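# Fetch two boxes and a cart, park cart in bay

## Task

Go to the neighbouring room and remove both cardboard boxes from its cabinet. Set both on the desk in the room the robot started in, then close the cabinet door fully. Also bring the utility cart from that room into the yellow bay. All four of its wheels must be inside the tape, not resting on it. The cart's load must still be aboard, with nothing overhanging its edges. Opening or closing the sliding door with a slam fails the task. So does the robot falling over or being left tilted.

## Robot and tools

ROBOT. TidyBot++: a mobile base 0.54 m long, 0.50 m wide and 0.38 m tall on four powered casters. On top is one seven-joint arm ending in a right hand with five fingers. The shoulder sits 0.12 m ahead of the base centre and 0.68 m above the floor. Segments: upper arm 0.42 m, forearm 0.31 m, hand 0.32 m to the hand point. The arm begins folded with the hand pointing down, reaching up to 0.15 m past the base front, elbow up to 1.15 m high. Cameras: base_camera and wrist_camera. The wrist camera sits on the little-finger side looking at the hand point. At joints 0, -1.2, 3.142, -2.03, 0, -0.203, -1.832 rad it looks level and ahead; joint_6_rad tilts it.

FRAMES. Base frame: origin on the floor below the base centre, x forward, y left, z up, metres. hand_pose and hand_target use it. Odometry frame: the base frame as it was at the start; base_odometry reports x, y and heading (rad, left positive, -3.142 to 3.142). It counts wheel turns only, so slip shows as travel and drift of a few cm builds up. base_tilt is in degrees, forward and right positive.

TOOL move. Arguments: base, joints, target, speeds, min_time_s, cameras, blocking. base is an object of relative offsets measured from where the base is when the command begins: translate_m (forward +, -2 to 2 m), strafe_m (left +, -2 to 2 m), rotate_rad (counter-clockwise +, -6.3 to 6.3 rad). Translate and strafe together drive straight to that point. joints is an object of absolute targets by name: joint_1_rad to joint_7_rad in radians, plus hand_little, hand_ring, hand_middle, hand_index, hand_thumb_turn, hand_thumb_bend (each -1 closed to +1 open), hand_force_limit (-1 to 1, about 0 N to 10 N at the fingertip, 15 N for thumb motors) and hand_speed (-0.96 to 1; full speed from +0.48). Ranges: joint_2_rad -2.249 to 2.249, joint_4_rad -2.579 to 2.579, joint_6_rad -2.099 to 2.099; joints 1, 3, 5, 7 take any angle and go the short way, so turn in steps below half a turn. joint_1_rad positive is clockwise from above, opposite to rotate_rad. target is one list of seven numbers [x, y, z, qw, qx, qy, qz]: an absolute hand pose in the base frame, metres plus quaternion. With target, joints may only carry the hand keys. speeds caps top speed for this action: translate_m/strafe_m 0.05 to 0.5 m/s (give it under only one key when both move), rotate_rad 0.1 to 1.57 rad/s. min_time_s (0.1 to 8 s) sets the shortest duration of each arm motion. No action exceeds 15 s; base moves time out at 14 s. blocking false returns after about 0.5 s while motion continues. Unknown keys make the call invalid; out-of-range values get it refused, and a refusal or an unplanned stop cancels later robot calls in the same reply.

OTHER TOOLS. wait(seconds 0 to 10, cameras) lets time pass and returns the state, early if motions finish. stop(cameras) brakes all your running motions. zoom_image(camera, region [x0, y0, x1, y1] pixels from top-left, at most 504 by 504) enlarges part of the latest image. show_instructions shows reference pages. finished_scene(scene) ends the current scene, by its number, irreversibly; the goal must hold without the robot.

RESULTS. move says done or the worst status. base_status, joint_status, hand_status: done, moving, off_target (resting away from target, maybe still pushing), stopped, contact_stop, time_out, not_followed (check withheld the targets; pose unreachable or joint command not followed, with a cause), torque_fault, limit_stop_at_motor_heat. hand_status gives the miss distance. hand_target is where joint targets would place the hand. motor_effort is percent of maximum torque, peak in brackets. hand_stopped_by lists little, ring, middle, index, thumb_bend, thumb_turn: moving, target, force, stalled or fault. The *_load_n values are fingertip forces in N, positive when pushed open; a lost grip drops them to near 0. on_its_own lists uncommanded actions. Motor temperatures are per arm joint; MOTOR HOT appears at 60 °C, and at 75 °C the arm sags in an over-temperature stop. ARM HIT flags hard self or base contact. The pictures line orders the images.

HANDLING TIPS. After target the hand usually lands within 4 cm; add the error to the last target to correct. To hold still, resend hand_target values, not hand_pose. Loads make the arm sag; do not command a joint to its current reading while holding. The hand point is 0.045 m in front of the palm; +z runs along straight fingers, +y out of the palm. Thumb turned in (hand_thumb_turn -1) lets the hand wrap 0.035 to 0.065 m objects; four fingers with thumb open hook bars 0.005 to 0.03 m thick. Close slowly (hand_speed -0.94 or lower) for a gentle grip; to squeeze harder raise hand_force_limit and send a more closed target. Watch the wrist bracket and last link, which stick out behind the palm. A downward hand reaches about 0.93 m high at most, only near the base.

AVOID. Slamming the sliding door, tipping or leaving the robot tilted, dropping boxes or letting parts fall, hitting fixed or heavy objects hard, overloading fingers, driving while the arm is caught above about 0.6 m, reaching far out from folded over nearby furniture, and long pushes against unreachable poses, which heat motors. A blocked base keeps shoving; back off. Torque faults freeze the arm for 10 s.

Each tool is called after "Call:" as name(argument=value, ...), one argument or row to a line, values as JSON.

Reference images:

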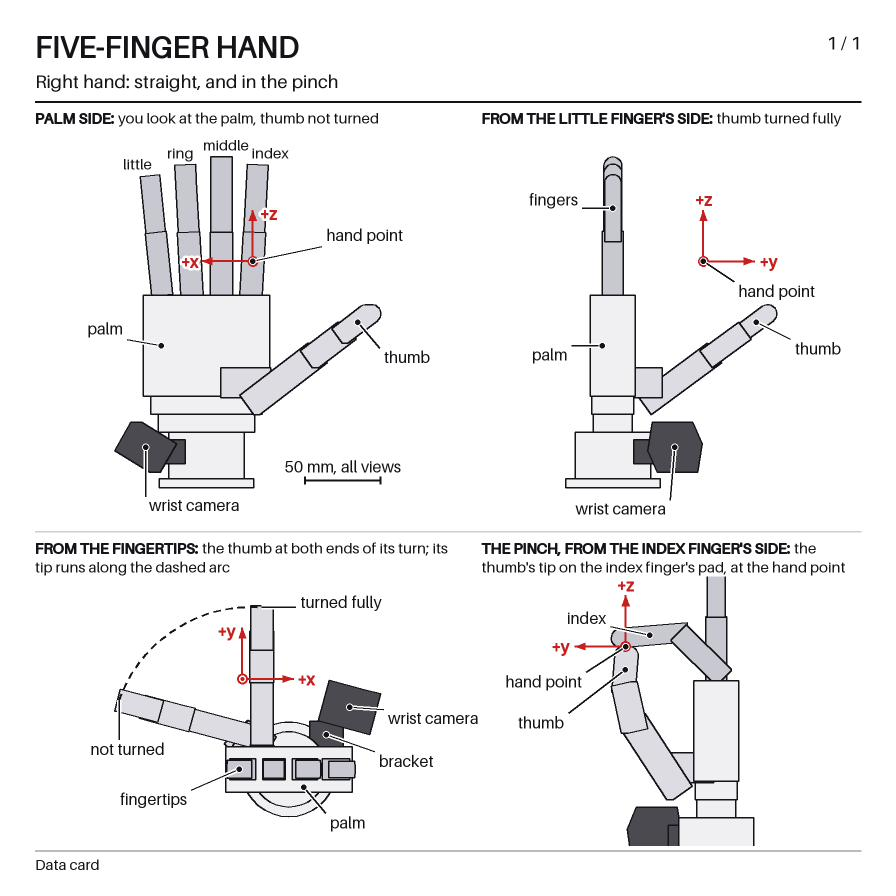

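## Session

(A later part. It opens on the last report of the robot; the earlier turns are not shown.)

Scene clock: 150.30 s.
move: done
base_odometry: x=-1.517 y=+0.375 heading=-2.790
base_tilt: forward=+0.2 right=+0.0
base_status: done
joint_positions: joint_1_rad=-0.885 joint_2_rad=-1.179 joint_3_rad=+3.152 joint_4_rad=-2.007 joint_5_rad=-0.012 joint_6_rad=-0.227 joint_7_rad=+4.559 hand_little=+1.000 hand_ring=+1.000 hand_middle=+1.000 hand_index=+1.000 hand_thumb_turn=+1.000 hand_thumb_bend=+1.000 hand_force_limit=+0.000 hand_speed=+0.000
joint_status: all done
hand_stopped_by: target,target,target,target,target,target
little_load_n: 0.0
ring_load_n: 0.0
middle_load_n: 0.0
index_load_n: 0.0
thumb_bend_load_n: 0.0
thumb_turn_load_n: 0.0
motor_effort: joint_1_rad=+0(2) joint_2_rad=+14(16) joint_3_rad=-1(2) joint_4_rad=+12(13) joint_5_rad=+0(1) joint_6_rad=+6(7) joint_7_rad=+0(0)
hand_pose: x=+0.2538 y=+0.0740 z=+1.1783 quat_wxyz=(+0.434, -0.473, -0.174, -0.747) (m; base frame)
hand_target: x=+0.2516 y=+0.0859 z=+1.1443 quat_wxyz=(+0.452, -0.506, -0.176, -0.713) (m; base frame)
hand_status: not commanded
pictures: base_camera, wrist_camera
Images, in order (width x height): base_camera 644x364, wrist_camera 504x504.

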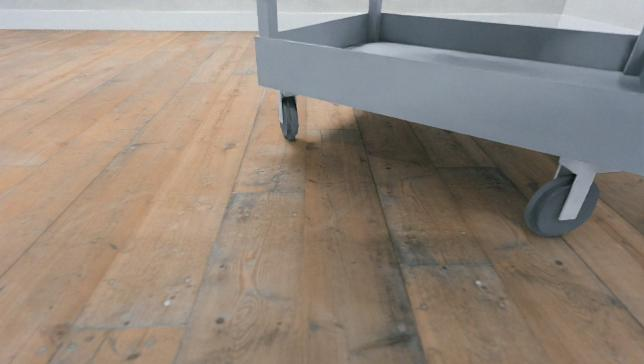

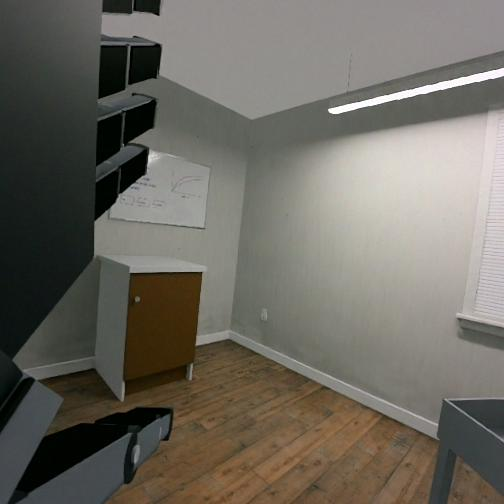

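Call:
move(
  base={"translate_m":0.1},
  speeds={"translate_m":0.2},
)

Call:
move(
  base={"strafe_m":0.9},
  speeds={"strafe_m":0.35},
)

Call:
move(
  base={"translate_m":0.9},
  speeds={"translate_m":0.35},
  joints={"joint_1_rad":0},
)

Call:
move(
  base={"rotate_rad":1.571},
  speeds={"rotate_rad":0.8},
  joints={"joint_6_rad":-0.6},
  cameras=["all"],
)

Scene clock: 169.40 s.
move: done
base_odometry: x=-1.612 y=+0.341 heading=-2.790
base_tilt: forward=+0.2 right=+0.0
base_status: done
joint_positions: joint_1_rad=-0.887 joint_2_rad=-1.180 joint_3_rad=+3.151 joint_4_rad=-2.008 joint_5_rad=-0.012 joint_6_rad=-0.228 joint_7_rad=+4.559 hand_little=+1.000 hand_ring=+1.000 hand_middle=+1.000 hand_index=+1.000 hand_thumb_turn=+1.000 hand_thumb_bend=+1.000 hand_force_limit=+0.000 hand_speed=+0.000
joint_status: not commanded
hand_stopped_by: target,target,target,target,target,target
little_load_n: 0.5
ring_load_n: 0.0
middle_load_n: 0.0
index_load_n: 0.0
thumb_bend_load_n: 0.0
thumb_turn_load_n: 0.0
motor_effort: joint_1_rad=+0(1) joint_2_rad=+14(16) joint_3_rad=-1(2) joint_4_rad=+12(13) joint_5_rad=+1(1) joint_6_rad=+6(7) joint_7_rad=+0(0)
hand_pose: x=+0.2535 y=+0.0746 z=+1.1778 quat_wxyz=(+0.435, -0.473, -0.175, -0.746) (m; base frame)
hand_target: x=+0.2516 y=+0.0859 z=+1.1443 quat_wxyz=(+0.452, -0.506, -0.176, -0.713) (m; base frame)
hand_status: not commanded
pictures: none

Scene clock: 173.00 s.
move: done
base_odometry: x=-1.301 y=-0.505 heading=-2.790
base_tilt: forward=+0.1 right=+0.0
base_status: done
joint_positions: joint_1_rad=-0.888 joint_2_rad=-1.181 joint_3_rad=+3.151 joint_4_rad=-2.009 joint_5_rad=-0.012 joint_6_rad=-0.229 joint_7_rad=+4.559 hand_little=+1.000 hand_ring=+1.000 hand_middle=+1.000 hand_index=+1.000 hand_thumb_turn=+1.000 hand_thumb_bend=+1.000 hand_force_limit=+0.000 hand_speed=+0.000
joint_status: not commanded
hand_stopped_by: target,target,target,target,target,target
little_load_n: 0.0
ring_load_n: 0.0
middle_load_n: 0.0
index_load_n: 0.0
thumb_bend_load_n: 0.0
thumb_turn_load_n: 0.0
motor_effort: joint_1_rad=+0(1) joint_2_rad=+14(16) joint_3_rad=-1(2) joint_4_rad=+12(13) joint_5_rad=+0(1) joint_6_rad=+6(7) joint_7_rad=+0(0)
hand_pose: x=+0.2533 y=+0.0747 z=+1.1772 quat_wxyz=(+0.435, -0.473, -0.175, -0.746) (m; base frame)
hand_target: x=+0.2516 y=+0.0859 z=+1.1443 quat_wxyz=(+0.452, -0.506, -0.176, -0.713) (m; base frame)
hand_status: not commanded
pictures: none

Scene clock: 176.60 s.
move: done
base_odometry: x=-2.146 y=-0.815 heading=-2.790
base_tilt: forward=+0.1 right=+0.0
base_status: done
joint_positions: joint_1_rad=-0.019 joint_2_rad=-1.182 joint_3_rad=+3.151 joint_4_rad=-2.011 joint_5_rad=-0.012 joint_6_rad=-0.230 joint_7_rad=+4.559 hand_little=+1.000 hand_ring=+1.000 hand_middle=+1.000 hand_index=+1.000 hand_thumb_turn=+1.000 hand_thumb_bend=+1.000 hand_force_limit=+0.000 hand_speed=+0.000
joint_status: all done
hand_stopped_by: target,target,target,target,target,target
little_load_n: 0.0
ring_load_n: 0.0
middle_load_n: 0.0
index_load_n: 0.0
thumb_bend_load_n: 0.0
thumb_turn_load_n: 0.0
motor_effort: joint_1_rad=+0(2) joint_2_rad=+14(17) joint_3_rad=-1(1) joint_4_rad=+12(13) joint_5_rad=+0(1) joint_6_rad=+6(7) joint_7_rad=+0(0)
hand_pose: x=+0.2629 y=-0.0542 z=+1.1763 quat_wxyz=(+0.081, -0.503, +0.040, -0.859) (m; base frame)
hand_target: x=+0.2687 y=-0.0505 z=+1.1443 quat_wxyz=(+0.097, -0.532, +0.061, -0.839) (m; base frame)
hand_status: not commanded
pictures: none

Scene clock: 179.37 s.
move: done
base_odometry: x=-2.146 y=-0.815 heading=-1.219
base_tilt: forward=+0.1 right=-0.1
base_status: done
joint_positions: joint_1_rad=-0.017 joint_2_rad=-1.182 joint_3_rad=+3.151 joint_4_rad=-2.020 joint_5_rad=-0.012 joint_6_rad=-0.535 joint_7_rad=+4.559 hand_little=+1.000 hand_ring=+1.000 hand_middle=+1.000 hand_index=+1.000 hand_thumb_turn=+1.000 hand_thumb_bend=+1.000 hand_force_limit=+0.000 hand_speed=+0.000
joint_status: all done
hand_stopped_by: target,target,target,target,target,target
little_load_n: 0.0
ring_load_n: 0.0
middle_load_n: 0.0
index_load_n: 0.0
thumb_bend_load_n: 0.0
thumb_turn_load_n: 0.0
motor_effort: joint_1_rad=+0(1) joint_2_rad=+13(15) joint_3_rad=-1(2) joint_4_rad=+12(14) joint_5_rad=+0(1) joint_6_rad=+7(9) joint_7_rad=+0(0)
hand_pose: x=+0.2882 y=-0.0523 z=+1.0750 quat_wxyz=(+0.073, -0.632, +0.049, -0.770) (m; base frame)
hand_target: x=+0.2838 y=-0.0504 z=+1.0484 quat_wxyz=(+0.086, -0.651, +0.075, -0.750) (m; base frame)
hand_status: not commanded
pictures: base_camera, wrist_camera
Images, in order (width x height): base_camera 644x364, wrist_camera 504x504.

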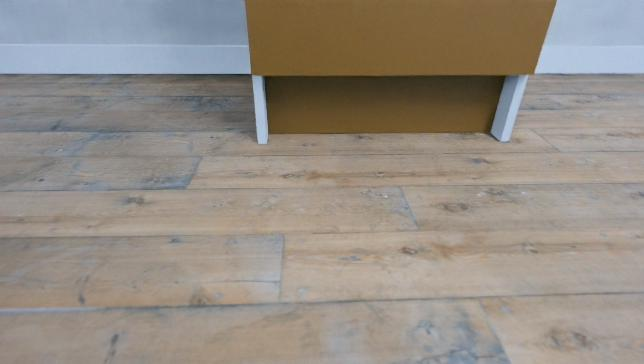

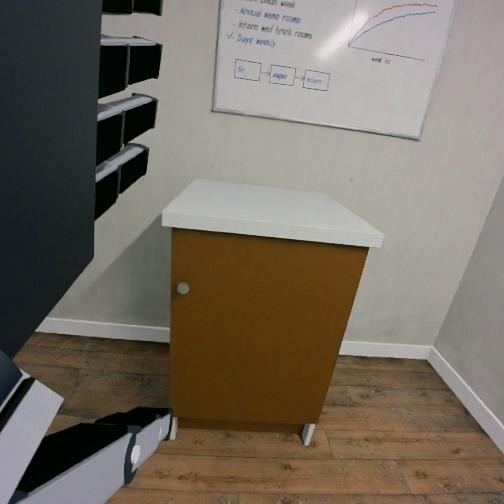

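Call:
move(
  base={"translate_m":0.15,"strafe_m":0.042},
  speeds={"translate_m":0.2},
  joints={"joint_1_rad":0.0,"joint_2_rad":0.158,"joint_3_rad":3.142,"joint_4_rad":-1.778,"joint_5_rad":0.0,"joint_6_rad":-0.948,"joint_7_rad":1.5,"hand_thumb_turn":-1,"hand_speed":0.4,"hand_index":0.0,"hand_middle":0.0},
  min_time_s=3,
  cameras=["all"],
)

Scene clock: 204.53 s.
move: done
base_odometry: x=-2.055 y=-0.941 heading=-1.218
base_tilt: forward=+0.2 right=+0.0
base_status: done
joint_positions: joint_1_rad=-0.017 joint_2_rad=+0.135 joint_3_rad=+3.151 joint_4_rad=-1.807 joint_5_rad=-0.012 joint_6_rad=-0.877 joint_7_rad=+1.578 hand_little=+1.000 hand_ring=+1.000 hand_middle=+0.000 hand_index=+0.000 hand_thumb_turn=-1.000 hand_thumb_bend=+1.000 hand_force_limit=+0.000 hand_speed=+0.400
joint_status: all done
hand_stopped_by: target,target,target,target,target,target
little_load_n: 0.0
ring_load_n: 0.0
middle_load_n: 0.0
index_load_n: 0.0
thumb_bend_load_n: 0.0
thumb_turn_load_n: 0.0
motor_effort: joint_1_rad=+0(1) joint_2_rad=-18(20) joint_3_rad=-2(2) joint_4_rad=+12(16) joint_5_rad=+0(1) joint_6_rad=+2(8) joint_7_rad=+0(1)
hand_pose: x=+0.5992 y=+0.0680 z=+0.6893 quat_wxyz=(+0.160, -0.004, +0.987, +0.004) (m; base frame)
hand_target: x=+0.5947 y=+0.0590 z=+0.6825 quat_wxyz=(+0.128, +0.035, +0.991, +0.004) (m; base frame)
hand_status: not commanded
pictures: base_camera, wrist_camera
Images, in order (width x height): base_camera 644x364, wrist_camera 504x504.

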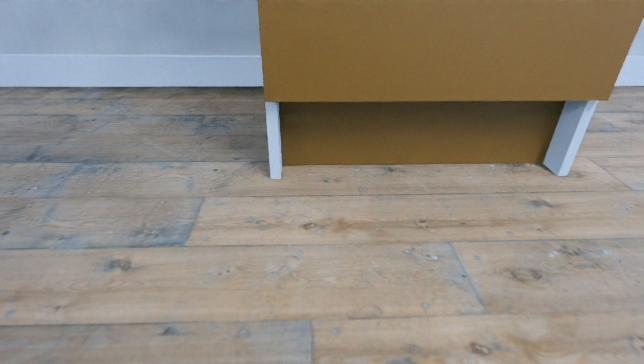

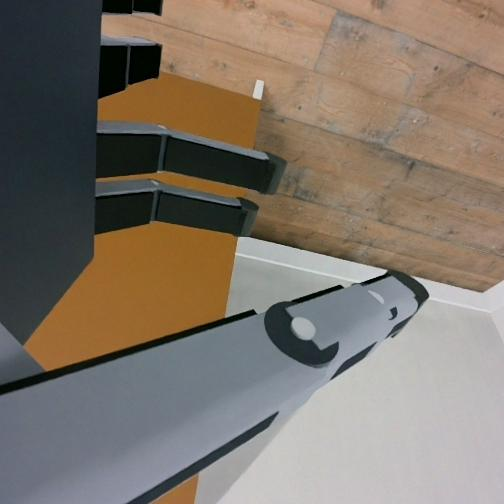

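Call:
move(
  base={"translate_m":0.15,"strafe_m":-0.010},
  speeds={"translate_m":0.1},
  cameras=["all"],
)

Scene clock: 214.07 s.
move: done
base_odometry: x=-2.013 y=-1.085 heading=-1.218
base_tilt: forward=+0.2 right=+0.0
base_status: done
joint_positions: joint_1_rad=-0.017 joint_2_rad=+0.138 joint_3_rad=+3.151 joint_4_rad=-1.804 joint_5_rad=-0.012 joint_6_rad=-0.881 joint_7_rad=+1.576 hand_little=+1.000 hand_ring=+1.000 hand_middle=+0.000 hand_index=+0.000 hand_thumb_turn=-1.000 hand_thumb_bend=+1.000 hand_force_limit=+0.000 hand_speed=+0.400
joint_status: not commanded
hand_stopped_by: target,target,target,target,target,target
little_load_n: 0.0
ring_load_n: 0.0
middle_load_n: 0.0
index_load_n: 0.0
thumb_bend_load_n: 0.0
thumb_turn_load_n: 0.0
motor_effort: joint_1_rad=+0(1) joint_2_rad=-16(20) joint_3_rad=-2(2) joint_4_rad=+12(13) joint_5_rad=+0(0) joint_6_rad=+2(3) joint_7_rad=+0(0)
hand_pose: x=+0.5997 y=+0.0679 z=+0.6887 quat_wxyz=(+0.158, -0.003, +0.987, +0.005) (m; base frame)
hand_target: x=+0.5947 y=+0.0590 z=+0.6825 quat_wxyz=(+0.128, +0.035, +0.991, +0.004) (m; base frame)
hand_status: not commanded
pictures: base_camera, wrist_camera
Images, in order (width x height): base_camera 644x364, wrist_camera 504x504.

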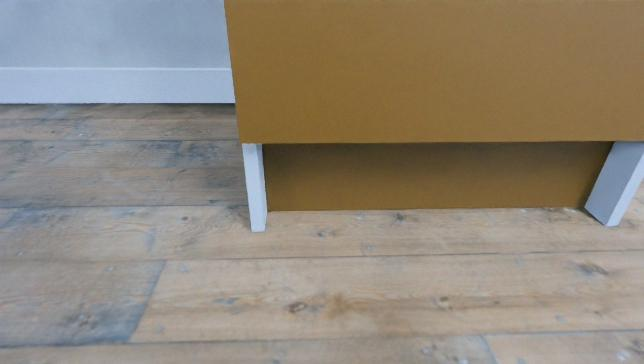

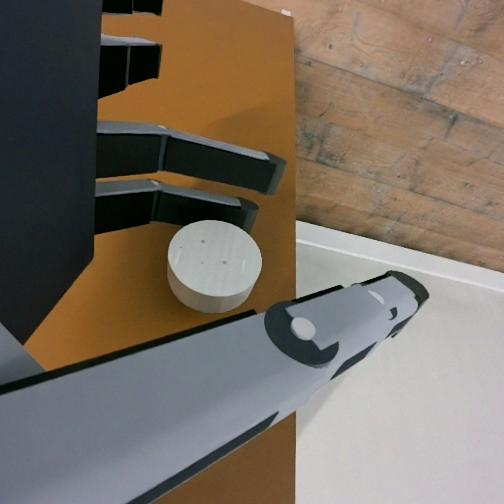

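Call:
move(
  base={"strafe_m":-0.020},
  speeds={"strafe_m":0.05},
)

Call:
move(
  base={"translate_m":0.018},
  speeds={"translate_m":0.05},
  cameras=["wrist_camera"],
)

Scene clock: 222.57 s.
move: done
base_odometry: x=-2.031 y=-1.092 heading=-1.218
base_tilt: forward=+0.2 right=+0.0
base_status: done
joint_positions: joint_1_rad=-0.015 joint_2_rad=+0.138 joint_3_rad=+3.151 joint_4_rad=-1.804 joint_5_rad=-0.012 joint_6_rad=-0.881 joint_7_rad=+1.576 hand_little=+1.000 hand_ring=+1.000 hand_middle=+0.000 hand_index=+0.000 hand_thumb_turn=-1.000 hand_thumb_bend=+1.000 hand_force_limit=+0.000 hand_speed=+0.400
joint_status: not commanded
hand_stopped_by: target,target,target,target,target,target
little_load_n: 0.0
ring_load_n: 0.0
middle_load_n: 0.5
index_load_n: 0.0
thumb_bend_load_n: 0.0
thumb_turn_load_n: 0.0
motor_effort: joint_1_rad=+0(2) joint_2_rad=-17(19) joint_3_rad=-2(3) joint_4_rad=+12(13) joint_5_rad=+0(1) joint_6_rad=+2(3) joint_7_rad=+0(0)
hand_pose: x=+0.5998 y=+0.0672 z=+0.6888 quat_wxyz=(+0.158, -0.003, +0.987, +0.005) (m; base frame)
hand_target: x=+0.5947 y=+0.0590 z=+0.6825 quat_wxyz=(+0.128, +0.035, +0.991, +0.004) (m; base frame)
hand_status: not commanded
pictures: none

Scene clock: 223.43 s.
move: done
base_odometry: x=-2.025 y=-1.110 heading=-1.218
base_tilt: forward=+0.2 right=+0.0
base_status: done
joint_positions: joint_1_rad=-0.015 joint_2_rad=+0.139 joint_3_rad=+3.151 joint_4_rad=-1.802 joint_5_rad=-0.012 joint_6_rad=-0.904 joint_7_rad=+1.575 hand_little=+1.000 hand_ring=+1.000 hand_middle=+0.000 hand_index=+0.000 hand_thumb_turn=-1.000 hand_thumb_bend=+1.000 hand_force_limit=+0.000 hand_speed=+0.400
joint_status: not commanded
hand_stopped_by: target,target,target,target,target,target
little_load_n: 0.0
ring_load_n: 0.0
middle_load_n: 0.0
index_load_n: -0.5
thumb_bend_load_n: 0.0
thumb_turn_load_n: 0.0
motor_effort: joint_1_rad=+0(1) joint_2_rad=-18(19) joint_3_rad=-1(2) joint_4_rad=+13(16) joint_5_rad=+0(1) joint_6_rad=+3(8) joint_7_rad=+0(1)
hand_pose: x=+0.5939 y=+0.0671 z=+0.6866 quat_wxyz=(+0.148, -0.002, +0.989, +0.005) (m; base frame)
hand_target: x=+0.5947 y=+0.0590 z=+0.6825 quat_wxyz=(+0.128, +0.035, +0.991, +0.004) (m; base frame)
hand_status: not commanded
pictures: wrist_camera
Images, in order (width x height): wrist_camera 504x504.

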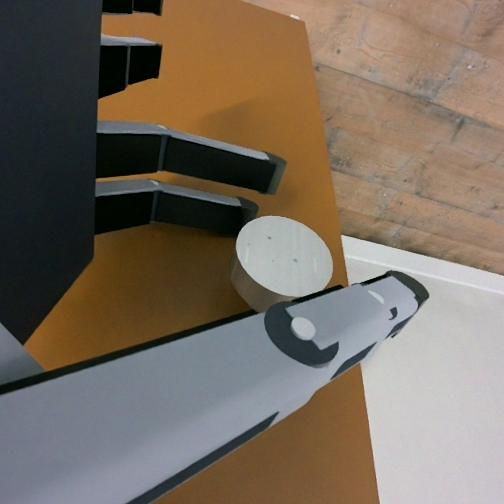

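Call:
move(
  base={"translate_m":0.004,"strafe_m":0.009},
  speeds={"strafe_m":0.05},
)

Call:
move(
  joints={"hand_speed":-0.6,"hand_force_limit":0.4,"hand_index":-0.6,"hand_middle":-0.3,"hand_thumb_bend":-0.5},
  cameras=["wrist_camera"],
)

Scene clock: 229.73 s.
move: done
base_odometry: x=-2.015 y=-1.110 heading=-1.218
base_tilt: forward=+0.2 right=+0.0
base_status: done
joint_positions: joint_1_rad=-0.011 joint_2_rad=+0.139 joint_3_rad=+3.151 joint_4_rad=-1.802 joint_5_rad=-0.012 joint_6_rad=-0.917 joint_7_rad=+1.575 hand_little=+1.000 hand_ring=+1.000 hand_middle=+0.000 hand_index=+0.000 hand_thumb_turn=-1.000 hand_thumb_bend=+1.000 hand_force_limit=+0.000 hand_speed=+0.400
joint_status: not commanded
hand_stopped_by: target,target,target,target,target,target
little_load_n: 0.0
ring_load_n: 0.0
middle_load_n: 0.0
index_load_n: -1.0
thumb_bend_load_n: 0.0
thumb_turn_load_n: 0.0
motor_effort: joint_1_rad=+0(2) joint_2_rad=-18(18) joint_3_rad=-1(3) joint_4_rad=+14(15) joint_5_rad=+0(2) joint_6_rad=+5(7) joint_7_rad=+0(1)
hand_pose: x=+0.5903 y=+0.0653 z=+0.6850 quat_wxyz=(+0.142, +0.000, +0.990, +0.004) (m; base frame)
hand_target: x=+0.5947 y=+0.0590 z=+0.6825 quat_wxyz=(+0.128, +0.035, +0.991, +0.004) (m; base frame)
hand_status: not commanded
pictures: none

Scene clock: 232.67 s.
move: off_target
base_odometry: x=-2.015 y=-1.110 heading=-1.218
base_tilt: forward=+0.2 right=+0.0
base_status: not commanded
joint_positions: joint_1_rad=-0.016 joint_2_rad=+0.150 joint_3_rad=+3.128 joint_4_rad=-1.788 joint_5_rad=-0.012 joint_6_rad=-0.917 joint_7_rad=+1.574 hand_little=+1.000 hand_ring=+1.000 hand_middle=-0.300 hand_index=-0.281 hand_thumb_turn=-1.000 hand_thumb_bend=+0.382 hand_force_limit=+0.400 hand_speed=-0.600
joint_status: hand_index off_target (ended at -0.281, target -0.600); hand_thumb_bend off_target (ended at +0.382, target -0.500); the others done
hand_stopped_by: target,target,target,force,force,target
little_load_n: 0.0
ring_load_n: 0.0
middle_load_n: 2.0
index_load_n: 0.0
thumb_bend_load_n: 5.5
thumb_turn_load_n: 0.5
motor_effort: joint_1_rad=+4(7) joint_2_rad=-15(25) joint_3_rad=+2(6) joint_4_rad=+11(17) joint_5_rad=+4(8) joint_6_rad=+3(5) joint_7_rad=+0(1)
hand_pose: x=+0.5939 y=+0.0787 z=+0.6859 quat_wxyz=(+0.143, -0.013, +0.990, +0.008) (m; base frame)
hand_target: x=+0.5947 y=+0.0590 z=+0.6825 quat_wxyz=(+0.128, +0.035, +0.991, +0.004) (m; base frame)
hand_status: not commanded
pictures: wrist_camera
Images, in order (width x height): wrist_camera 504x504.

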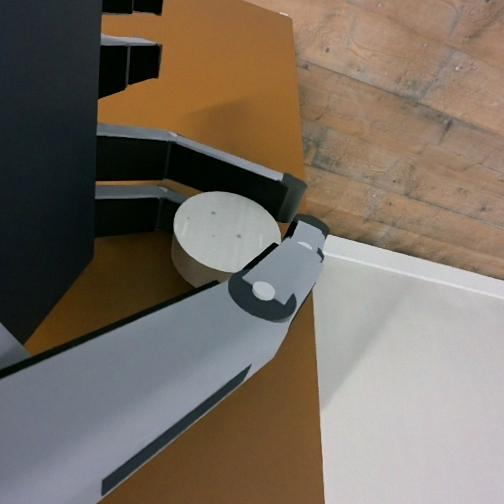

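Call:
move(
  joints={"hand_index":-0.7},
  cameras=["wrist_camera"],
)

Scene clock: 240.73 s.
move: off_target
base_odometry: x=-2.015 y=-1.110 heading=-1.218
base_tilt: forward=+0.2 right=+0.0
base_status: not commanded
joint_positions: joint_1_rad=-0.016 joint_2_rad=+0.150 joint_3_rad=+3.128 joint_4_rad=-1.788 joint_5_rad=-0.012 joint_6_rad=-0.917 joint_7_rad=+1.569 hand_little=+1.000 hand_ring=+1.000 hand_middle=-0.300 hand_index=-0.349 hand_thumb_turn=-1.000 hand_thumb_bend=+0.382 hand_force_limit=+0.400 hand_speed=-0.600
joint_status: hand_index off_target (ended at -0.349, target -0.700)
hand_stopped_by: target,target,target,force,force,target
little_load_n: 0.0
ring_load_n: 0.0
middle_load_n: 0.5
index_load_n: 7.0
thumb_bend_load_n: 6.0
thumb_turn_load_n: -2.0
motor_effort: joint_1_rad=+4(5) joint_2_rad=-18(19) joint_3_rad=+3(3) joint_4_rad=+13(13) joint_5_rad=+5(6) joint_6_rad=+4(4) joint_7_rad=+0(1)
hand_pose: x=+0.5941 y=+0.0786 z=+0.6860 quat_wxyz=(+0.143, -0.011, +0.990, +0.009) (m; base frame)
hand_target: x=+0.5947 y=+0.0590 z=+0.6825 quat_wxyz=(+0.128, +0.035, +0.991, +0.004) (m; base frame)
hand_status: not commanded
pictures: wrist_camera
Images, in order (width x height): wrist_camera 504x504.

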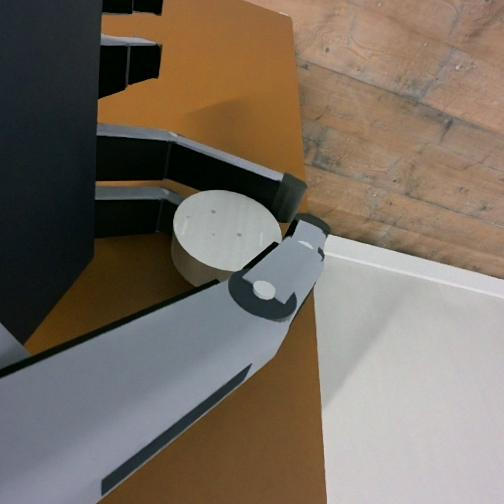

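Call:
move(
  base={"translate_m":-0.058,"strafe_m":-0.095,"rotate_rad":0.15},
  speeds={"translate_m":0.08,"rotate_rad":0.1},
  cameras=["wrist_camera"],
)

Call:
move(
  base={"translate_m":-0.059,"strafe_m":-0.101,"rotate_rad":0.15},
  speeds={"translate_m":0.08,"rotate_rad":0.1},
  cameras=["wrist_camera"],
)

Scene clock: 261.60 s.
move: done
base_odometry: x=-2.125 y=-1.089 heading=-1.069
base_tilt: forward=+0.2 right=+0.0
base_status: done
joint_positions: joint_1_rad=-0.008 joint_2_rad=+0.150 joint_3_rad=+3.134 joint_4_rad=-1.787 joint_5_rad=-0.012 joint_6_rad=-0.917 joint_7_rad=+1.565 hand_little=+1.000 hand_ring=+1.000 hand_middle=-0.300 hand_index=-0.349 hand_thumb_turn=-1.000 hand_thumb_bend=+0.382 hand_force_limit=+0.400 hand_speed=-0.600
joint_status: not commanded
hand_stopped_by: target,target,target,force,force,target
little_load_n: 0.0
ring_load_n: 0.0
middle_load_n: 1.0
index_load_n: 3.5
thumb_bend_load_n: 2.5
thumb_turn_load_n: -0.5
motor_effort: joint_1_rad=+1(3) joint_2_rad=-18(20) joint_3_rad=-1(4) joint_4_rad=+12(14) joint_5_rad=+2(5) joint_6_rad=+2(3) joint_7_rad=+1(1)
hand_pose: x=+0.5956 y=+0.0719 z=+0.6861 quat_wxyz=(+0.143, -0.002, +0.990, +0.007) (m; base frame)
hand_target: x=+0.5947 y=+0.0590 z=+0.6825 quat_wxyz=(+0.128, +0.035, +0.991, +0.004) (m; base frame)
hand_status: not commanded
pictures: wrist_camera
Images, in order (width x height): wrist_camera 504x504.

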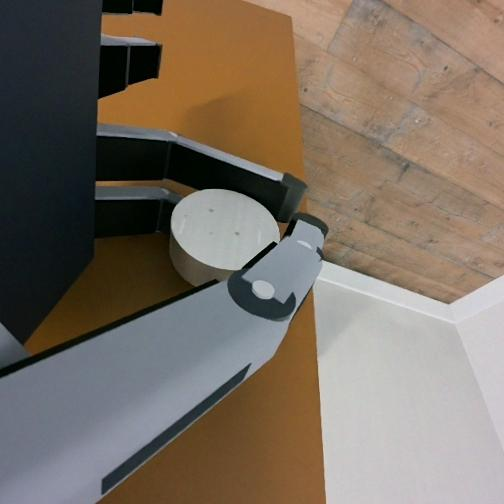

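Scene clock: 263.60 s.
move: done
base_odometry: x=-2.242 y=-1.085 heading=-0.918
base_tilt: forward=+0.2 right=+0.0
base_status: done
joint_positions: joint_1_rad=-0.010 joint_2_rad=+0.150 joint_3_rad=+3.133 joint_4_rad=-1.787 joint_5_rad=-0.012 joint_6_rad=-0.917 joint_7_rad=+1.565 hand_little=+1.000 hand_ring=+1.000 hand_middle=-0.300 hand_index=-0.349 hand_thumb_turn=-1.000 hand_thumb_bend=+0.381 hand_force_limit=+0.400 hand_speed=-0.600
joint_status: not commanded
hand_stopped_by: target,target,target,force,force,target
little_load_n: 0.0
ring_load_n: 0.0
middle_load_n: 1.0
index_load_n: 3.5
thumb_bend_load_n: 2.5
thumb_turn_load_n: 0.0
motor_effort: joint_1_rad=+2(6) joint_2_rad=-18(20) joint_3_rad=+0(5) joint_4_rad=+12(15) joint_5_rad=+3(7) joint_6_rad=+3(5) joint_7_rad=+0(1)
hand_pose: x=+0.5957 y=+0.0730 z=+0.6862 quat_wxyz=(+0.143, -0.003, +0.990, +0.008) (m; base frame)
hand_target: x=+0.5947 y=+0.0590 z=+0.6825 quat_wxyz=(+0.128, +0.035, +0.991, +0.004) (m; base frame)
hand_status: not commanded
pictures: wrist_camera
Images, in order (width x height): wrist_camera 504x504.

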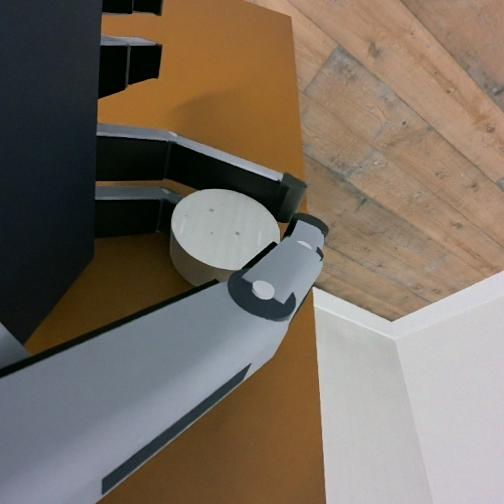

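Call:
move(
  base={"translate_m":-0.059,"strafe_m":-0.100,"rotate_rad":0.15},
  speeds={"translate_m":0.08,"rotate_rad":0.1},
)

Call:
move(
  base={"translate_m":-0.059,"strafe_m":-0.100,"rotate_rad":0.15},
  speeds={"translate_m":0.08,"rotate_rad":0.1},
  cameras=["wrist_camera"],
)

Call:
move(
  base={"translate_m":-0.059,"strafe_m":-0.100,"rotate_rad":0.15},
  speeds={"translate_m":0.08,"rotate_rad":0.1},
)

Call:
move(
  base={"translate_m":-0.059,"strafe_m":-0.100,"rotate_rad":0.15},
  speeds={"translate_m":0.08,"rotate_rad":0.1},
  cameras=["wrist_camera"],
)

Call:
move(
  base={"translate_m":-0.059,"strafe_m":-0.099,"rotate_rad":0.15},
  speeds={"translate_m":0.08,"rotate_rad":0.1},
)

Call:
move(
  joints={"hand_speed":0,"hand_index":1,"hand_middle":1,"hand_thumb_bend":1},
)

Call:
move(
  base={"translate_m":-0.07,"strafe_m":0.05},
  speeds={"translate_m":0.15},
  cameras=["wrist_camera","base_camera"],
)

Scene clock: 281.77 s.
move: done
base_odometry: x=-2.357 y=-1.099 heading=-0.768
base_tilt: forward=+0.2 right=+0.0
base_status: done
joint_positions: joint_1_rad=-0.010 joint_2_rad=+0.150 joint_3_rad=+3.132 joint_4_rad=-1.786 joint_5_rad=-0.012 joint_6_rad=-0.917 joint_7_rad=+1.564 hand_little=+1.000 hand_ring=+1.000 hand_middle=-0.300 hand_index=-0.349 hand_thumb_turn=-1.000 hand_thumb_bend=+0.381 hand_force_limit=+0.400 hand_speed=-0.600
joint_status: not commanded
hand_stopped_by: target,target,target,force,force,target
little_load_n: 0.0
ring_load_n: 0.0
middle_load_n: 1.0
index_load_n: 3.5
thumb_bend_load_n: 2.0
thumb_turn_load_n: 0.0
motor_effort: joint_1_rad=+1(5) joint_2_rad=-19(21) joint_3_rad=+0(4) joint_4_rad=+13(15) joint_5_rad=+2(7) joint_6_rad=+3(5) joint_7_rad=+1(1)
hand_pose: x=+0.5957 y=+0.0736 z=+0.6863 quat_wxyz=(+0.143, -0.003, +0.990, +0.008) (m; base frame)
hand_target: x=+0.5947 y=+0.0590 z=+0.6825 quat_wxyz=(+0.128, +0.035, +0.991, +0.004) (m; base frame)
hand_status: not commanded
pictures: none

Scene clock: 283.77 s.
move: done
base_odometry: x=-2.469 y=-1.130 heading=-0.618
base_tilt: forward=+0.2 right=+0.0
base_status: done
joint_positions: joint_1_rad=-0.011 joint_2_rad=+0.150 joint_3_rad=+3.132 joint_4_rad=-1.786 joint_5_rad=-0.012 joint_6_rad=-0.917 joint_7_rad=+1.564 hand_little=+1.000 hand_ring=+1.000 hand_middle=-0.300 hand_index=-0.349 hand_thumb_turn=-1.000 hand_thumb_bend=+0.381 hand_force_limit=+0.400 hand_speed=-0.600
joint_status: not commanded
hand_stopped_by: target,target,target,force,force,target
little_load_n: 0.0
ring_load_n: 0.0
middle_load_n: 1.5
index_load_n: 3.5
thumb_bend_load_n: 1.5
thumb_turn_load_n: 0.0
motor_effort: joint_1_rad=+1(5) joint_2_rad=-19(20) joint_3_rad=-1(5) joint_4_rad=+13(16) joint_5_rad=+2(6) joint_6_rad=+4(6) joint_7_rad=+1(2)
hand_pose: x=+0.5956 y=+0.0742 z=+0.6863 quat_wxyz=(+0.143, -0.004, +0.990, +0.008) (m; base frame)
hand_target: x=+0.5947 y=+0.0590 z=+0.6825 quat_wxyz=(+0.128, +0.035, +0.991, +0.004) (m; base frame)
hand_status: not commanded
pictures: wrist_camera
Images, in order (width x height): wrist_camera 504x504.

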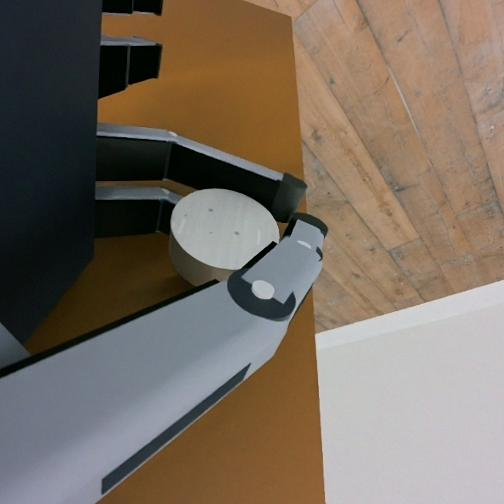

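Scene clock: 285.77 s.
move: done
base_odometry: x=-2.575 y=-1.178 heading=-0.468
base_tilt: forward=+0.2 right=+0.0
base_status: done
joint_positions: joint_1_rad=-0.012 joint_2_rad=+0.150 joint_3_rad=+3.131 joint_4_rad=-1.786 joint_5_rad=-0.012 joint_6_rad=-0.917 joint_7_rad=+1.563 hand_little=+1.000 hand_ring=+1.000 hand_middle=-0.300 hand_index=-0.349 hand_thumb_turn=-1.000 hand_thumb_bend=+0.381 hand_force_limit=+0.400 hand_speed=-0.600
joint_status: not commanded
hand_stopped_by: target,target,target,force,force,target
little_load_n: -0.5
ring_load_n: 0.0
middle_load_n: 1.0
index_load_n: 3.5
thumb_bend_load_n: 1.0
thumb_turn_load_n: 0.0
motor_effort: joint_1_rad=+1(5) joint_2_rad=-19(20) joint_3_rad=+0(5) joint_4_rad=+13(16) joint_5_rad=+2(6) joint_6_rad=+3(6) joint_7_rad=+0(1)
hand_pose: x=+0.5955 y=+0.0748 z=+0.6863 quat_wxyz=(+0.143, -0.004, +0.990, +0.008) (m; base frame)
hand_target: x=+0.5947 y=+0.0590 z=+0.6825 quat_wxyz=(+0.128, +0.035, +0.991, +0.004) (m; base frame)
hand_status: not commanded
pictures: none

Scene clock: 287.77 s.
move: done
base_odometry: x=-2.673 y=-1.240 heading=-0.318
base_tilt: forward=+0.2 right=+0.0
base_status: done
joint_positions: joint_1_rad=-0.012 joint_2_rad=+0.150 joint_3_rad=+3.130 joint_4_rad=-1.786 joint_5_rad=-0.012 joint_6_rad=-0.917 joint_7_rad=+1.563 hand_little=+1.000 hand_ring=+1.000 hand_middle=-0.300 hand_index=-0.349 hand_thumb_turn=-1.000 hand_thumb_bend=+0.381 hand_force_limit=+0.400 hand_speed=-0.600
joint_status: not commanded
hand_stopped_by: target,target,target,force,force,target
little_load_n: 0.0
ring_load_n: 0.0
middle_load_n: 1.5
index_load_n: 3.5
thumb_bend_load_n: 1.0
thumb_turn_load_n: 0.0
motor_effort: joint_1_rad=+3(5) joint_2_rad=-18(20) joint_3_rad=+1(4) joint_4_rad=+13(16) joint_5_rad=+3(7) joint_6_rad=+4(6) joint_7_rad=+0(1)
hand_pose: x=+0.5954 y=+0.0753 z=+0.6863 quat_wxyz=(+0.143, -0.005, +0.990, +0.008) (m; base frame)
hand_target: x=+0.5947 y=+0.0590 z=+0.6825 quat_wxyz=(+0.128, +0.035, +0.991, +0.004) (m; base frame)
hand_status: not commanded
pictures: wrist_camera
Images, in order (width x height): wrist_camera 504x504.

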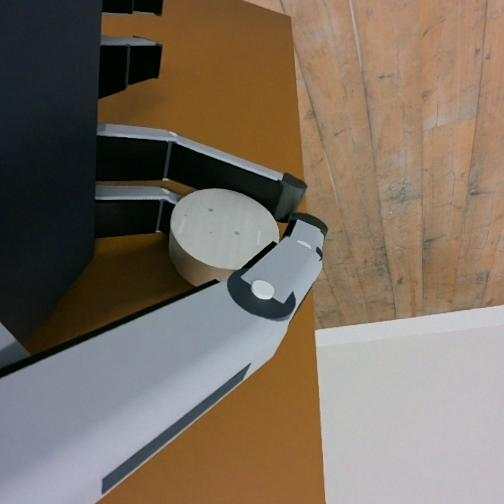

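Scene clock: 289.73 s.
move: done
base_odometry: x=-2.760 y=-1.316 heading=-0.168
base_tilt: forward=+0.2 right=+0.0
base_status: done
joint_positions: joint_1_rad=-0.012 joint_2_rad=+0.150 joint_3_rad=+3.131 joint_4_rad=-1.786 joint_5_rad=-0.012 joint_6_rad=-0.917 joint_7_rad=+1.563 hand_little=+1.000 hand_ring=+1.000 hand_middle=-0.300 hand_index=-0.349 hand_thumb_turn=-1.000 hand_thumb_bend=+0.381 hand_force_limit=+0.400 hand_speed=-0.600
joint_status: not commanded
hand_stopped_by: target,target,target,force,force,target
little_load_n: 0.0
ring_load_n: 0.0
middle_load_n: 1.0
index_load_n: 3.0
thumb_bend_load_n: 1.5
thumb_turn_load_n: -0.5
motor_effort: joint_1_rad=+2(5) joint_2_rad=-18(20) joint_3_rad=+0(4) joint_4_rad=+13(15) joint_5_rad=+3(7) joint_6_rad=+4(5) joint_7_rad=+0(1)
hand_pose: x=+0.5954 y=+0.0750 z=+0.6863 quat_wxyz=(+0.143, -0.004, +0.990, +0.008) (m; base frame)
hand_target: x=+0.5947 y=+0.0590 z=+0.6825 quat_wxyz=(+0.128, +0.035, +0.991, +0.004) (m; base frame)
hand_status: not commanded
pictures: none

Scene clock: 290.70 s.
move: done
base_odometry: x=-2.760 y=-1.316 heading=-0.168
base_tilt: forward=+0.2 right=+0.0
base_status: not commanded
joint_positions: joint_1_rad=-0.011 joint_2_rad=+0.150 joint_3_rad=+3.131 joint_4_rad=-1.786 joint_5_rad=-0.012 joint_6_rad=-0.918 joint_7_rad=+1.563 hand_little=+1.000 hand_ring=+1.000 hand_middle=+1.000 hand_index=+1.000 hand_thumb_turn=-1.000 hand_thumb_bend=+1.000 hand_force_limit=+0.400 hand_speed=+0.000
joint_status: all done
hand_stopped_by: target,target,target,target,target,target
little_load_n: 0.0
ring_load_n: 0.0
middle_load_n: 0.0
index_load_n: 0.0
thumb_bend_load_n: -0.5
thumb_turn_load_n: 0.0
motor_effort: joint_1_rad=+0(2) joint_2_rad=-18(19) joint_3_rad=-2(2) joint_4_rad=+12(14) joint_5_rad=+0(3) joint_6_rad=+2(5) joint_7_rad=+0(0)
hand_pose: x=+0.5955 y=+0.0743 z=+0.6862 quat_wxyz=(+0.143, -0.003, +0.990, +0.008) (m; base frame)
hand_target: x=+0.5947 y=+0.0590 z=+0.6825 quat_wxyz=(+0.128, +0.035, +0.991, +0.004) (m; base frame)
hand_status: not commanded
pictures: none

Scene clock: 291.90 s.
move: done
base_odometry: x=-2.821 y=-1.255 heading=-0.168
base_tilt: forward=+0.2 right=+0.0
base_status: done
joint_positions: joint_1_rad=-0.010 joint_2_rad=+0.150 joint_3_rad=+3.132 joint_4_rad=-1.786 joint_5_rad=-0.012 joint_6_rad=-0.918 joint_7_rad=+1.563 hand_little=+1.000 hand_ring=+1.000 hand_middle=+1.000 hand_index=+1.000 hand_thumb_turn=-1.000 hand_thumb_bend=+1.000 hand_force_limit=+0.400 hand_speed=+0.000
joint_status: not commanded
hand_stopped_by: target,target,target,target,target,target
little_load_n: 0.0
ring_load_n: 0.0
middle_load_n: 0.0
index_load_n: 0.0
thumb_bend_load_n: 0.0
thumb_turn_load_n: 0.0
motor_effort: joint_1_rad=-1(2) joint_2_rad=-18(22) joint_3_rad=-2(3) joint_4_rad=+12(13) joint_5_rad=+0(1) joint_6_rad=+2(3) joint_7_rad=+0(0)
hand_pose: x=+0.5956 y=+0.0736 z=+0.6861 quat_wxyz=(+0.143, -0.003, +0.990, +0.008) (m; base frame)
hand_target: x=+0.5947 y=+0.0590 z=+0.6825 quat_wxyz=(+0.128, +0.035, +0.991, +0.004) (m; base frame)
hand_status: not commanded
pictures: base_camera, wrist_camera
Images, in order (width x height): base_camera 644x364, wrist_camera 504x504.

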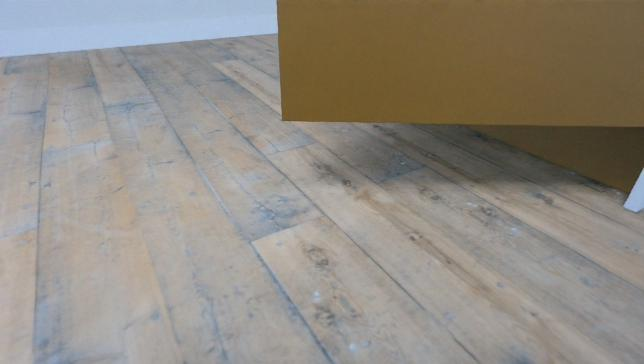

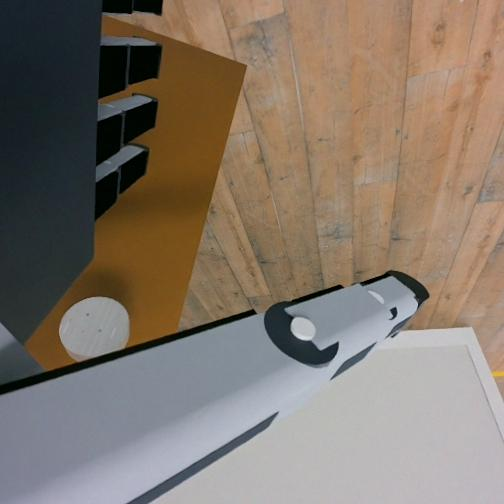

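Call:
move(
  base={"translate_m":-0.149,"strafe_m":0.26},
  speeds={"translate_m":0.25},
)

Call:
move(
  base={"rotate_rad":-1.05},
  joints={"joint_1_rad":0,"joint_2_rad":-1.2,"joint_3_rad":3.142,"joint_4_rad":-2.03,"joint_5_rad":0,"joint_6_rad":-0.7,"joint_7_rad":-1.832,"hand_thumb_turn":1},
  speeds={"rotate_rad":0.8},
)

Call:
move(
  base={"strafe_m":0.955},
  speeds={"strafe_m":0.35},
)

Call:
move(
  joints={"joint_1_rad":0,"joint_2_rad":0.48,"joint_3_rad":3.142,"joint_4_rad":-2.447,"joint_5_rad":0,"joint_6_rad":1.40,"joint_7_rad":-1.6},
  min_time_s=3,
  cameras=["wrist_camera","base_camera"],
)

Scene clock: 317.43 s.
move: done
base_odometry: x=-2.924 y=-0.974 heading=-0.168
base_tilt: forward=+0.2 right=+0.0
base_status: done
joint_positions: joint_1_rad=-0.009 joint_2_rad=+0.150 joint_3_rad=+3.132 joint_4_rad=-1.786 joint_5_rad=-0.012 joint_6_rad=-0.918 joint_7_rad=+1.563 hand_little=+1.000 hand_ring=+1.000 hand_middle=+1.000 hand_index=+1.000 hand_thumb_turn=-1.000 hand_thumb_bend=+1.000 hand_force_limit=+0.400 hand_speed=+0.000
joint_status: not commanded
hand_stopped_by: target,target,target,target,target,target
little_load_n: 0.0
ring_load_n: 0.0
middle_load_n: 0.0
index_load_n: 0.0
thumb_bend_load_n: 0.0
thumb_turn_load_n: 0.0
motor_effort: joint_1_rad=+0(2) joint_2_rad=-18(20) joint_3_rad=-2(3) joint_4_rad=+12(13) joint_5_rad=+0(1) joint_6_rad=+2(2) joint_7_rad=+0(0)
hand_pose: x=+0.5957 y=+0.0728 z=+0.6861 quat_wxyz=(+0.143, -0.002, +0.990, +0.008) (m; base frame)
hand_target: x=+0.5947 y=+0.0590 z=+0.6825 quat_wxyz=(+0.128, +0.035, +0.991, +0.004) (m; base frame)
hand_status: not commanded
pictures: none

Scene clock: 321.10 s.
move: done
base_odometry: x=-2.924 y=-0.974 heading=-1.217
base_tilt: forward=+0.1 right=+0.0
base_status: done
joint_positions: joint_1_rad=-0.008 joint_2_rad=-1.176 joint_3_rad=+3.133 joint_4_rad=-2.003 joint_5_rad=-0.012 joint_6_rad=-0.787 joint_7_rad=+4.373 hand_little=+1.000 hand_ring=+1.000 hand_middle=+1.000 hand_index=+1.000 hand_thumb_turn=+1.000 hand_thumb_bend=+1.000 hand_force_limit=+0.400 hand_speed=+0.000
joint_status: all done
hand_stopped_by: target,target,target,target,target,target
little_load_n: 0.0
ring_load_n: 0.0
middle_load_n: -0.5
index_load_n: 0.0
thumb_bend_load_n: 0.0
thumb_turn_load_n: 0.0
motor_effort: joint_1_rad=+0(2) joint_2_rad=+13(20) joint_3_rad=-1(3) joint_4_rad=+12(15) joint_5_rad=+0(2) joint_6_rad=+7(8) joint_7_rad=+0(1)
hand_pose: x=+0.2824 y=-0.0375 z=+0.9933 quat_wxyz=(+0.124, -0.713, +0.115, -0.681) (m; base frame)
hand_target: x=+0.2825 y=-0.0490 z=+1.0143 quat_wxyz=(+0.094, -0.687, +0.090, -0.715) (m; base frame)
hand_status: not commanded
pictures: none

Scene clock: 324.87 s.
move: done
base_odometry: x=-2.028 y=-0.643 heading=-1.218
base_tilt: forward=+0.1 right=+0.0
base_status: done
joint_positions: joint_1_rad=-0.008 joint_2_rad=-1.176 joint_3_rad=+3.133 joint_4_rad=-2.003 joint_5_rad=-0.012 joint_6_rad=-0.787 joint_7_rad=+4.375 hand_little=+1.000 hand_ring=+1.000 hand_middle=+1.000 hand_index=+1.000 hand_thumb_turn=+1.000 hand_thumb_bend=+1.000 hand_force_limit=+0.400 hand_speed=+0.000
joint_status: not commanded
hand_stopped_by: target,target,target,target,target,target
little_load_n: 0.0
ring_load_n: 0.0
middle_load_n: 0.0
index_load_n: 0.0
thumb_bend_load_n: 0.0
thumb_turn_load_n: 0.0
motor_effort: joint_1_rad=+0(2) joint_2_rad=+14(14) joint_3_rad=-1(3) joint_4_rad=+12(13) joint_5_rad=+0(1) joint_6_rad=+7(8) joint_7_rad=+0(0)
hand_pose: x=+0.2824 y=-0.0378 z=+0.9934 quat_wxyz=(+0.123, -0.713, +0.115, -0.681) (m; base frame)
hand_target: x=+0.2825 y=-0.0490 z=+1.0143 quat_wxyz=(+0.094, -0.687, +0.090, -0.715) (m; base frame)
hand_status: not commanded
pictures: none

Scene clock: 328.53 s.
move: done
base_odometry: x=-2.028 y=-0.643 heading=-1.218
base_tilt: forward=+0.2 right=+0.0
base_status: not commanded
joint_positions: joint_1_rad=-0.008 joint_2_rad=+0.451 joint_3_rad=+3.133 joint_4_rad=-2.424 joint_5_rad=-0.012 joint_6_rad=+1.312 joint_7_rad=+4.607 hand_little=+1.000 hand_ring=+1.000 hand_middle=+1.000 hand_index=+1.000 hand_thumb_turn=+1.000 hand_thumb_bend=+1.000 hand_force_limit=+0.400 hand_speed=+0.000
joint_status: all done
hand_stopped_by: target,target,target,target,target,target
little_load_n: 0.0
ring_load_n: 0.0
middle_load_n: 0.0
index_load_n: 0.0
thumb_bend_load_n: 0.0
thumb_turn_load_n: 0.0
motor_effort: joint_1_rad=+0(1) joint_2_rad=-21(22) joint_3_rad=-2(3) joint_4_rad=+6(17) joint_5_rad=+0(1) joint_6_rad=+7(8) joint_7_rad=+0(1)
hand_pose: x=+0.7076 y=-0.0501 z=+0.7226 quat_wxyz=(+0.041, -0.703, +0.038, -0.709) (m; base frame)
hand_target: x=+0.7034 y=-0.0581 z=+0.7295 quat_wxyz=(+0.010, -0.691, +0.010, -0.722) (m; base frame)
hand_status: not commanded
pictures: base_camera, wrist_camera
Images, in order (width x height): base_camera 644x364, wrist_camera 504x504.

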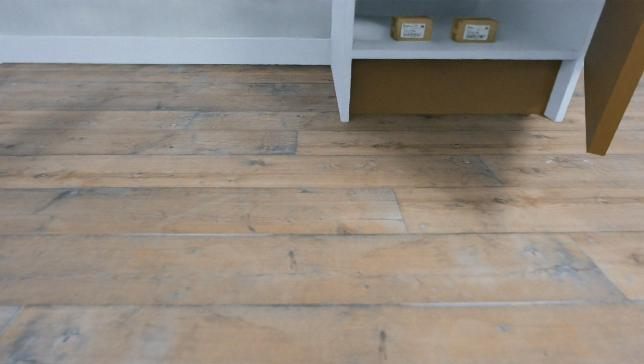

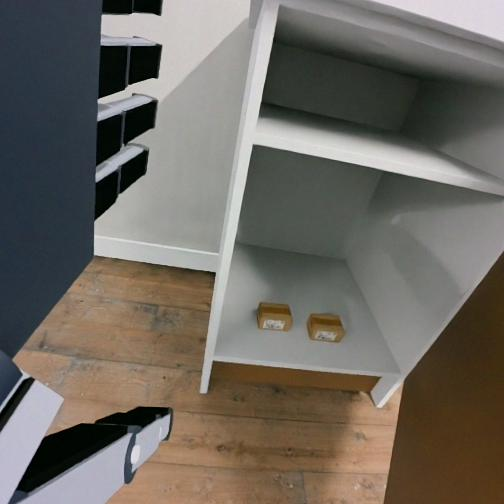

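Call:
move(
  base={"translate_m":0.15},
  speeds={"translate_m":0.2},
)

Call:
move(
  base={"strafe_m":-0.35},
  speeds={"strafe_m":0.15},
)

Call:
move(
  base={"strafe_m":-0.27},
  speeds={"strafe_m":0.15},
  cameras=["wrist_camera","base_camera"],
)

Scene clock: 337.73 s.
move: done
base_odometry: x=-1.976 y=-0.784 heading=-1.218
base_tilt: forward=+0.2 right=+0.0
base_status: done
joint_positions: joint_1_rad=-0.008 joint_2_rad=+0.454 joint_3_rad=+3.133 joint_4_rad=-2.429 joint_5_rad=-0.012 joint_6_rad=+1.316 joint_7_rad=+4.607 hand_little=+1.000 hand_ring=+1.000 hand_middle=+1.000 hand_index=+1.000 hand_thumb_turn=+1.000 hand_thumb_bend=+1.000 hand_force_limit=+0.400 hand_speed=+0.000
joint_status: not commanded
hand_stopped_by: target,target,target,target,target,target
little_load_n: 0.0
ring_load_n: 0.0
middle_load_n: 0.0
index_load_n: 0.0
thumb_bend_load_n: 0.0
thumb_turn_load_n: 0.0
motor_effort: joint_1_rad=+0(1) joint_2_rad=-19(22) joint_3_rad=-2(2) joint_4_rad=+6(7) joint_5_rad=+0(1) joint_6_rad=+7(8) joint_7_rad=+0(0)
hand_pose: x=+0.7061 y=-0.0502 z=+0.7197 quat_wxyz=(+0.041, -0.705, +0.038, -0.707) (m; base frame)
hand_target: x=+0.7034 y=-0.0581 z=+0.7295 quat_wxyz=(+0.010, -0.691, +0.010, -0.722) (m; base frame)
hand_status: not commanded
pictures: none

Scene clock: 340.73 s.
move: done
base_odometry: x=-2.305 y=-0.905 heading=-1.218
base_tilt: forward=+0.2 right=+0.0
base_status: done
joint_positions: joint_1_rad=-0.007 joint_2_rad=+0.454 joint_3_rad=+3.133 joint_4_rad=-2.430 joint_5_rad=-0.011 joint_6_rad=+1.316 joint_7_rad=+4.607 hand_little=+1.000 hand_ring=+1.000 hand_middle=+1.000 hand_index=+1.000 hand_thumb_turn=+1.000 hand_thumb_bend=+1.000 hand_force_limit=+0.400 hand_speed=+0.000
joint_status: not commanded
hand_stopped_by: target,target,target,target,target,target
little_load_n: 0.0
ring_load_n: 0.0
middle_load_n: 0.0
index_load_n: 0.0
thumb_bend_load_n: 0.0
thumb_turn_load_n: 0.0
motor_effort: joint_1_rad=+0(5) joint_2_rad=-20(22) joint_3_rad=-2(3) joint_4_rad=+7(7) joint_5_rad=+0(2) joint_6_rad=+7(8) joint_7_rad=+0(0)
hand_pose: x=+0.7060 y=-0.0501 z=+0.7197 quat_wxyz=(+0.041, -0.705, +0.038, -0.707) (m; base frame)
hand_target: x=+0.7034 y=-0.0581 z=+0.7295 quat_wxyz=(+0.010, -0.691, +0.010, -0.722) (m; base frame)
hand_status: not commanded
pictures: none

Scene clock: 343.20 s.
move: done
base_odometry: x=-2.558 y=-0.998 heading=-1.218
base_tilt: forward=+0.2 right=+0.0
base_status: done
joint_positions: joint_1_rad=-0.004 joint_2_rad=+0.454 joint_3_rad=+3.134 joint_4_rad=-2.430 joint_5_rad=-0.009 joint_6_rad=+1.317 joint_7_rad=+4.609 hand_little=+1.000 hand_ring=+1.000 hand_middle=+1.000 hand_index=+1.000 hand_thumb_turn=+1.000 hand_thumb_bend=+1.000 hand_force_limit=+0.400 hand_speed=+0.000
joint_status: not commanded
hand_stopped_by: target,target,target,target,target,target
little_load_n: 0.0
ring_load_n: 0.0
middle_load_n: 0.0
index_load_n: 0.0
thumb_bend_load_n: 0.0
thumb_turn_load_n: 0.0
motor_effort: joint_1_rad=+0(5) joint_2_rad=-20(22) joint_3_rad=-2(3) joint_4_rad=+6(7) joint_5_rad=+0(5) joint_6_rad=+7(8) joint_7_rad=+0(1)
hand_pose: x=+0.7058 y=-0.0516 z=+0.7198 quat_wxyz=(+0.040, -0.705, +0.038, -0.707) (m; base frame)
hand_target: x=+0.7034 y=-0.0581 z=+0.7295 quat_wxyz=(+0.010, -0.691, +0.010, -0.722) (m; base frame)
hand_status: not commanded
pictures: base_camera, wrist_camera
Images, in order (width x height): base_camera 644x364, wrist_camera 504x504.

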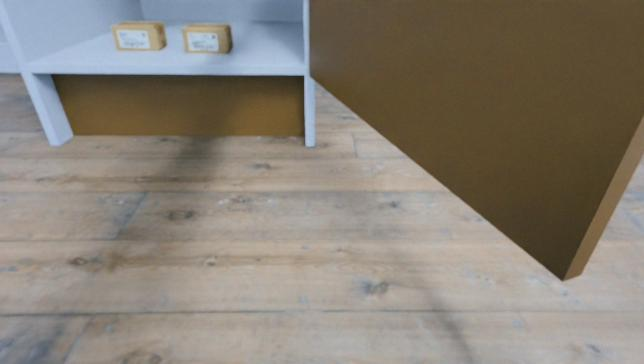

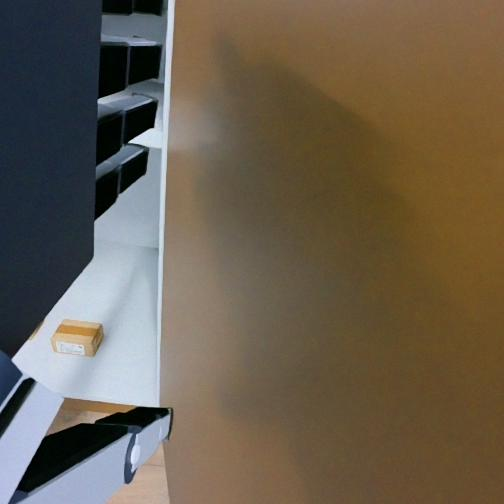

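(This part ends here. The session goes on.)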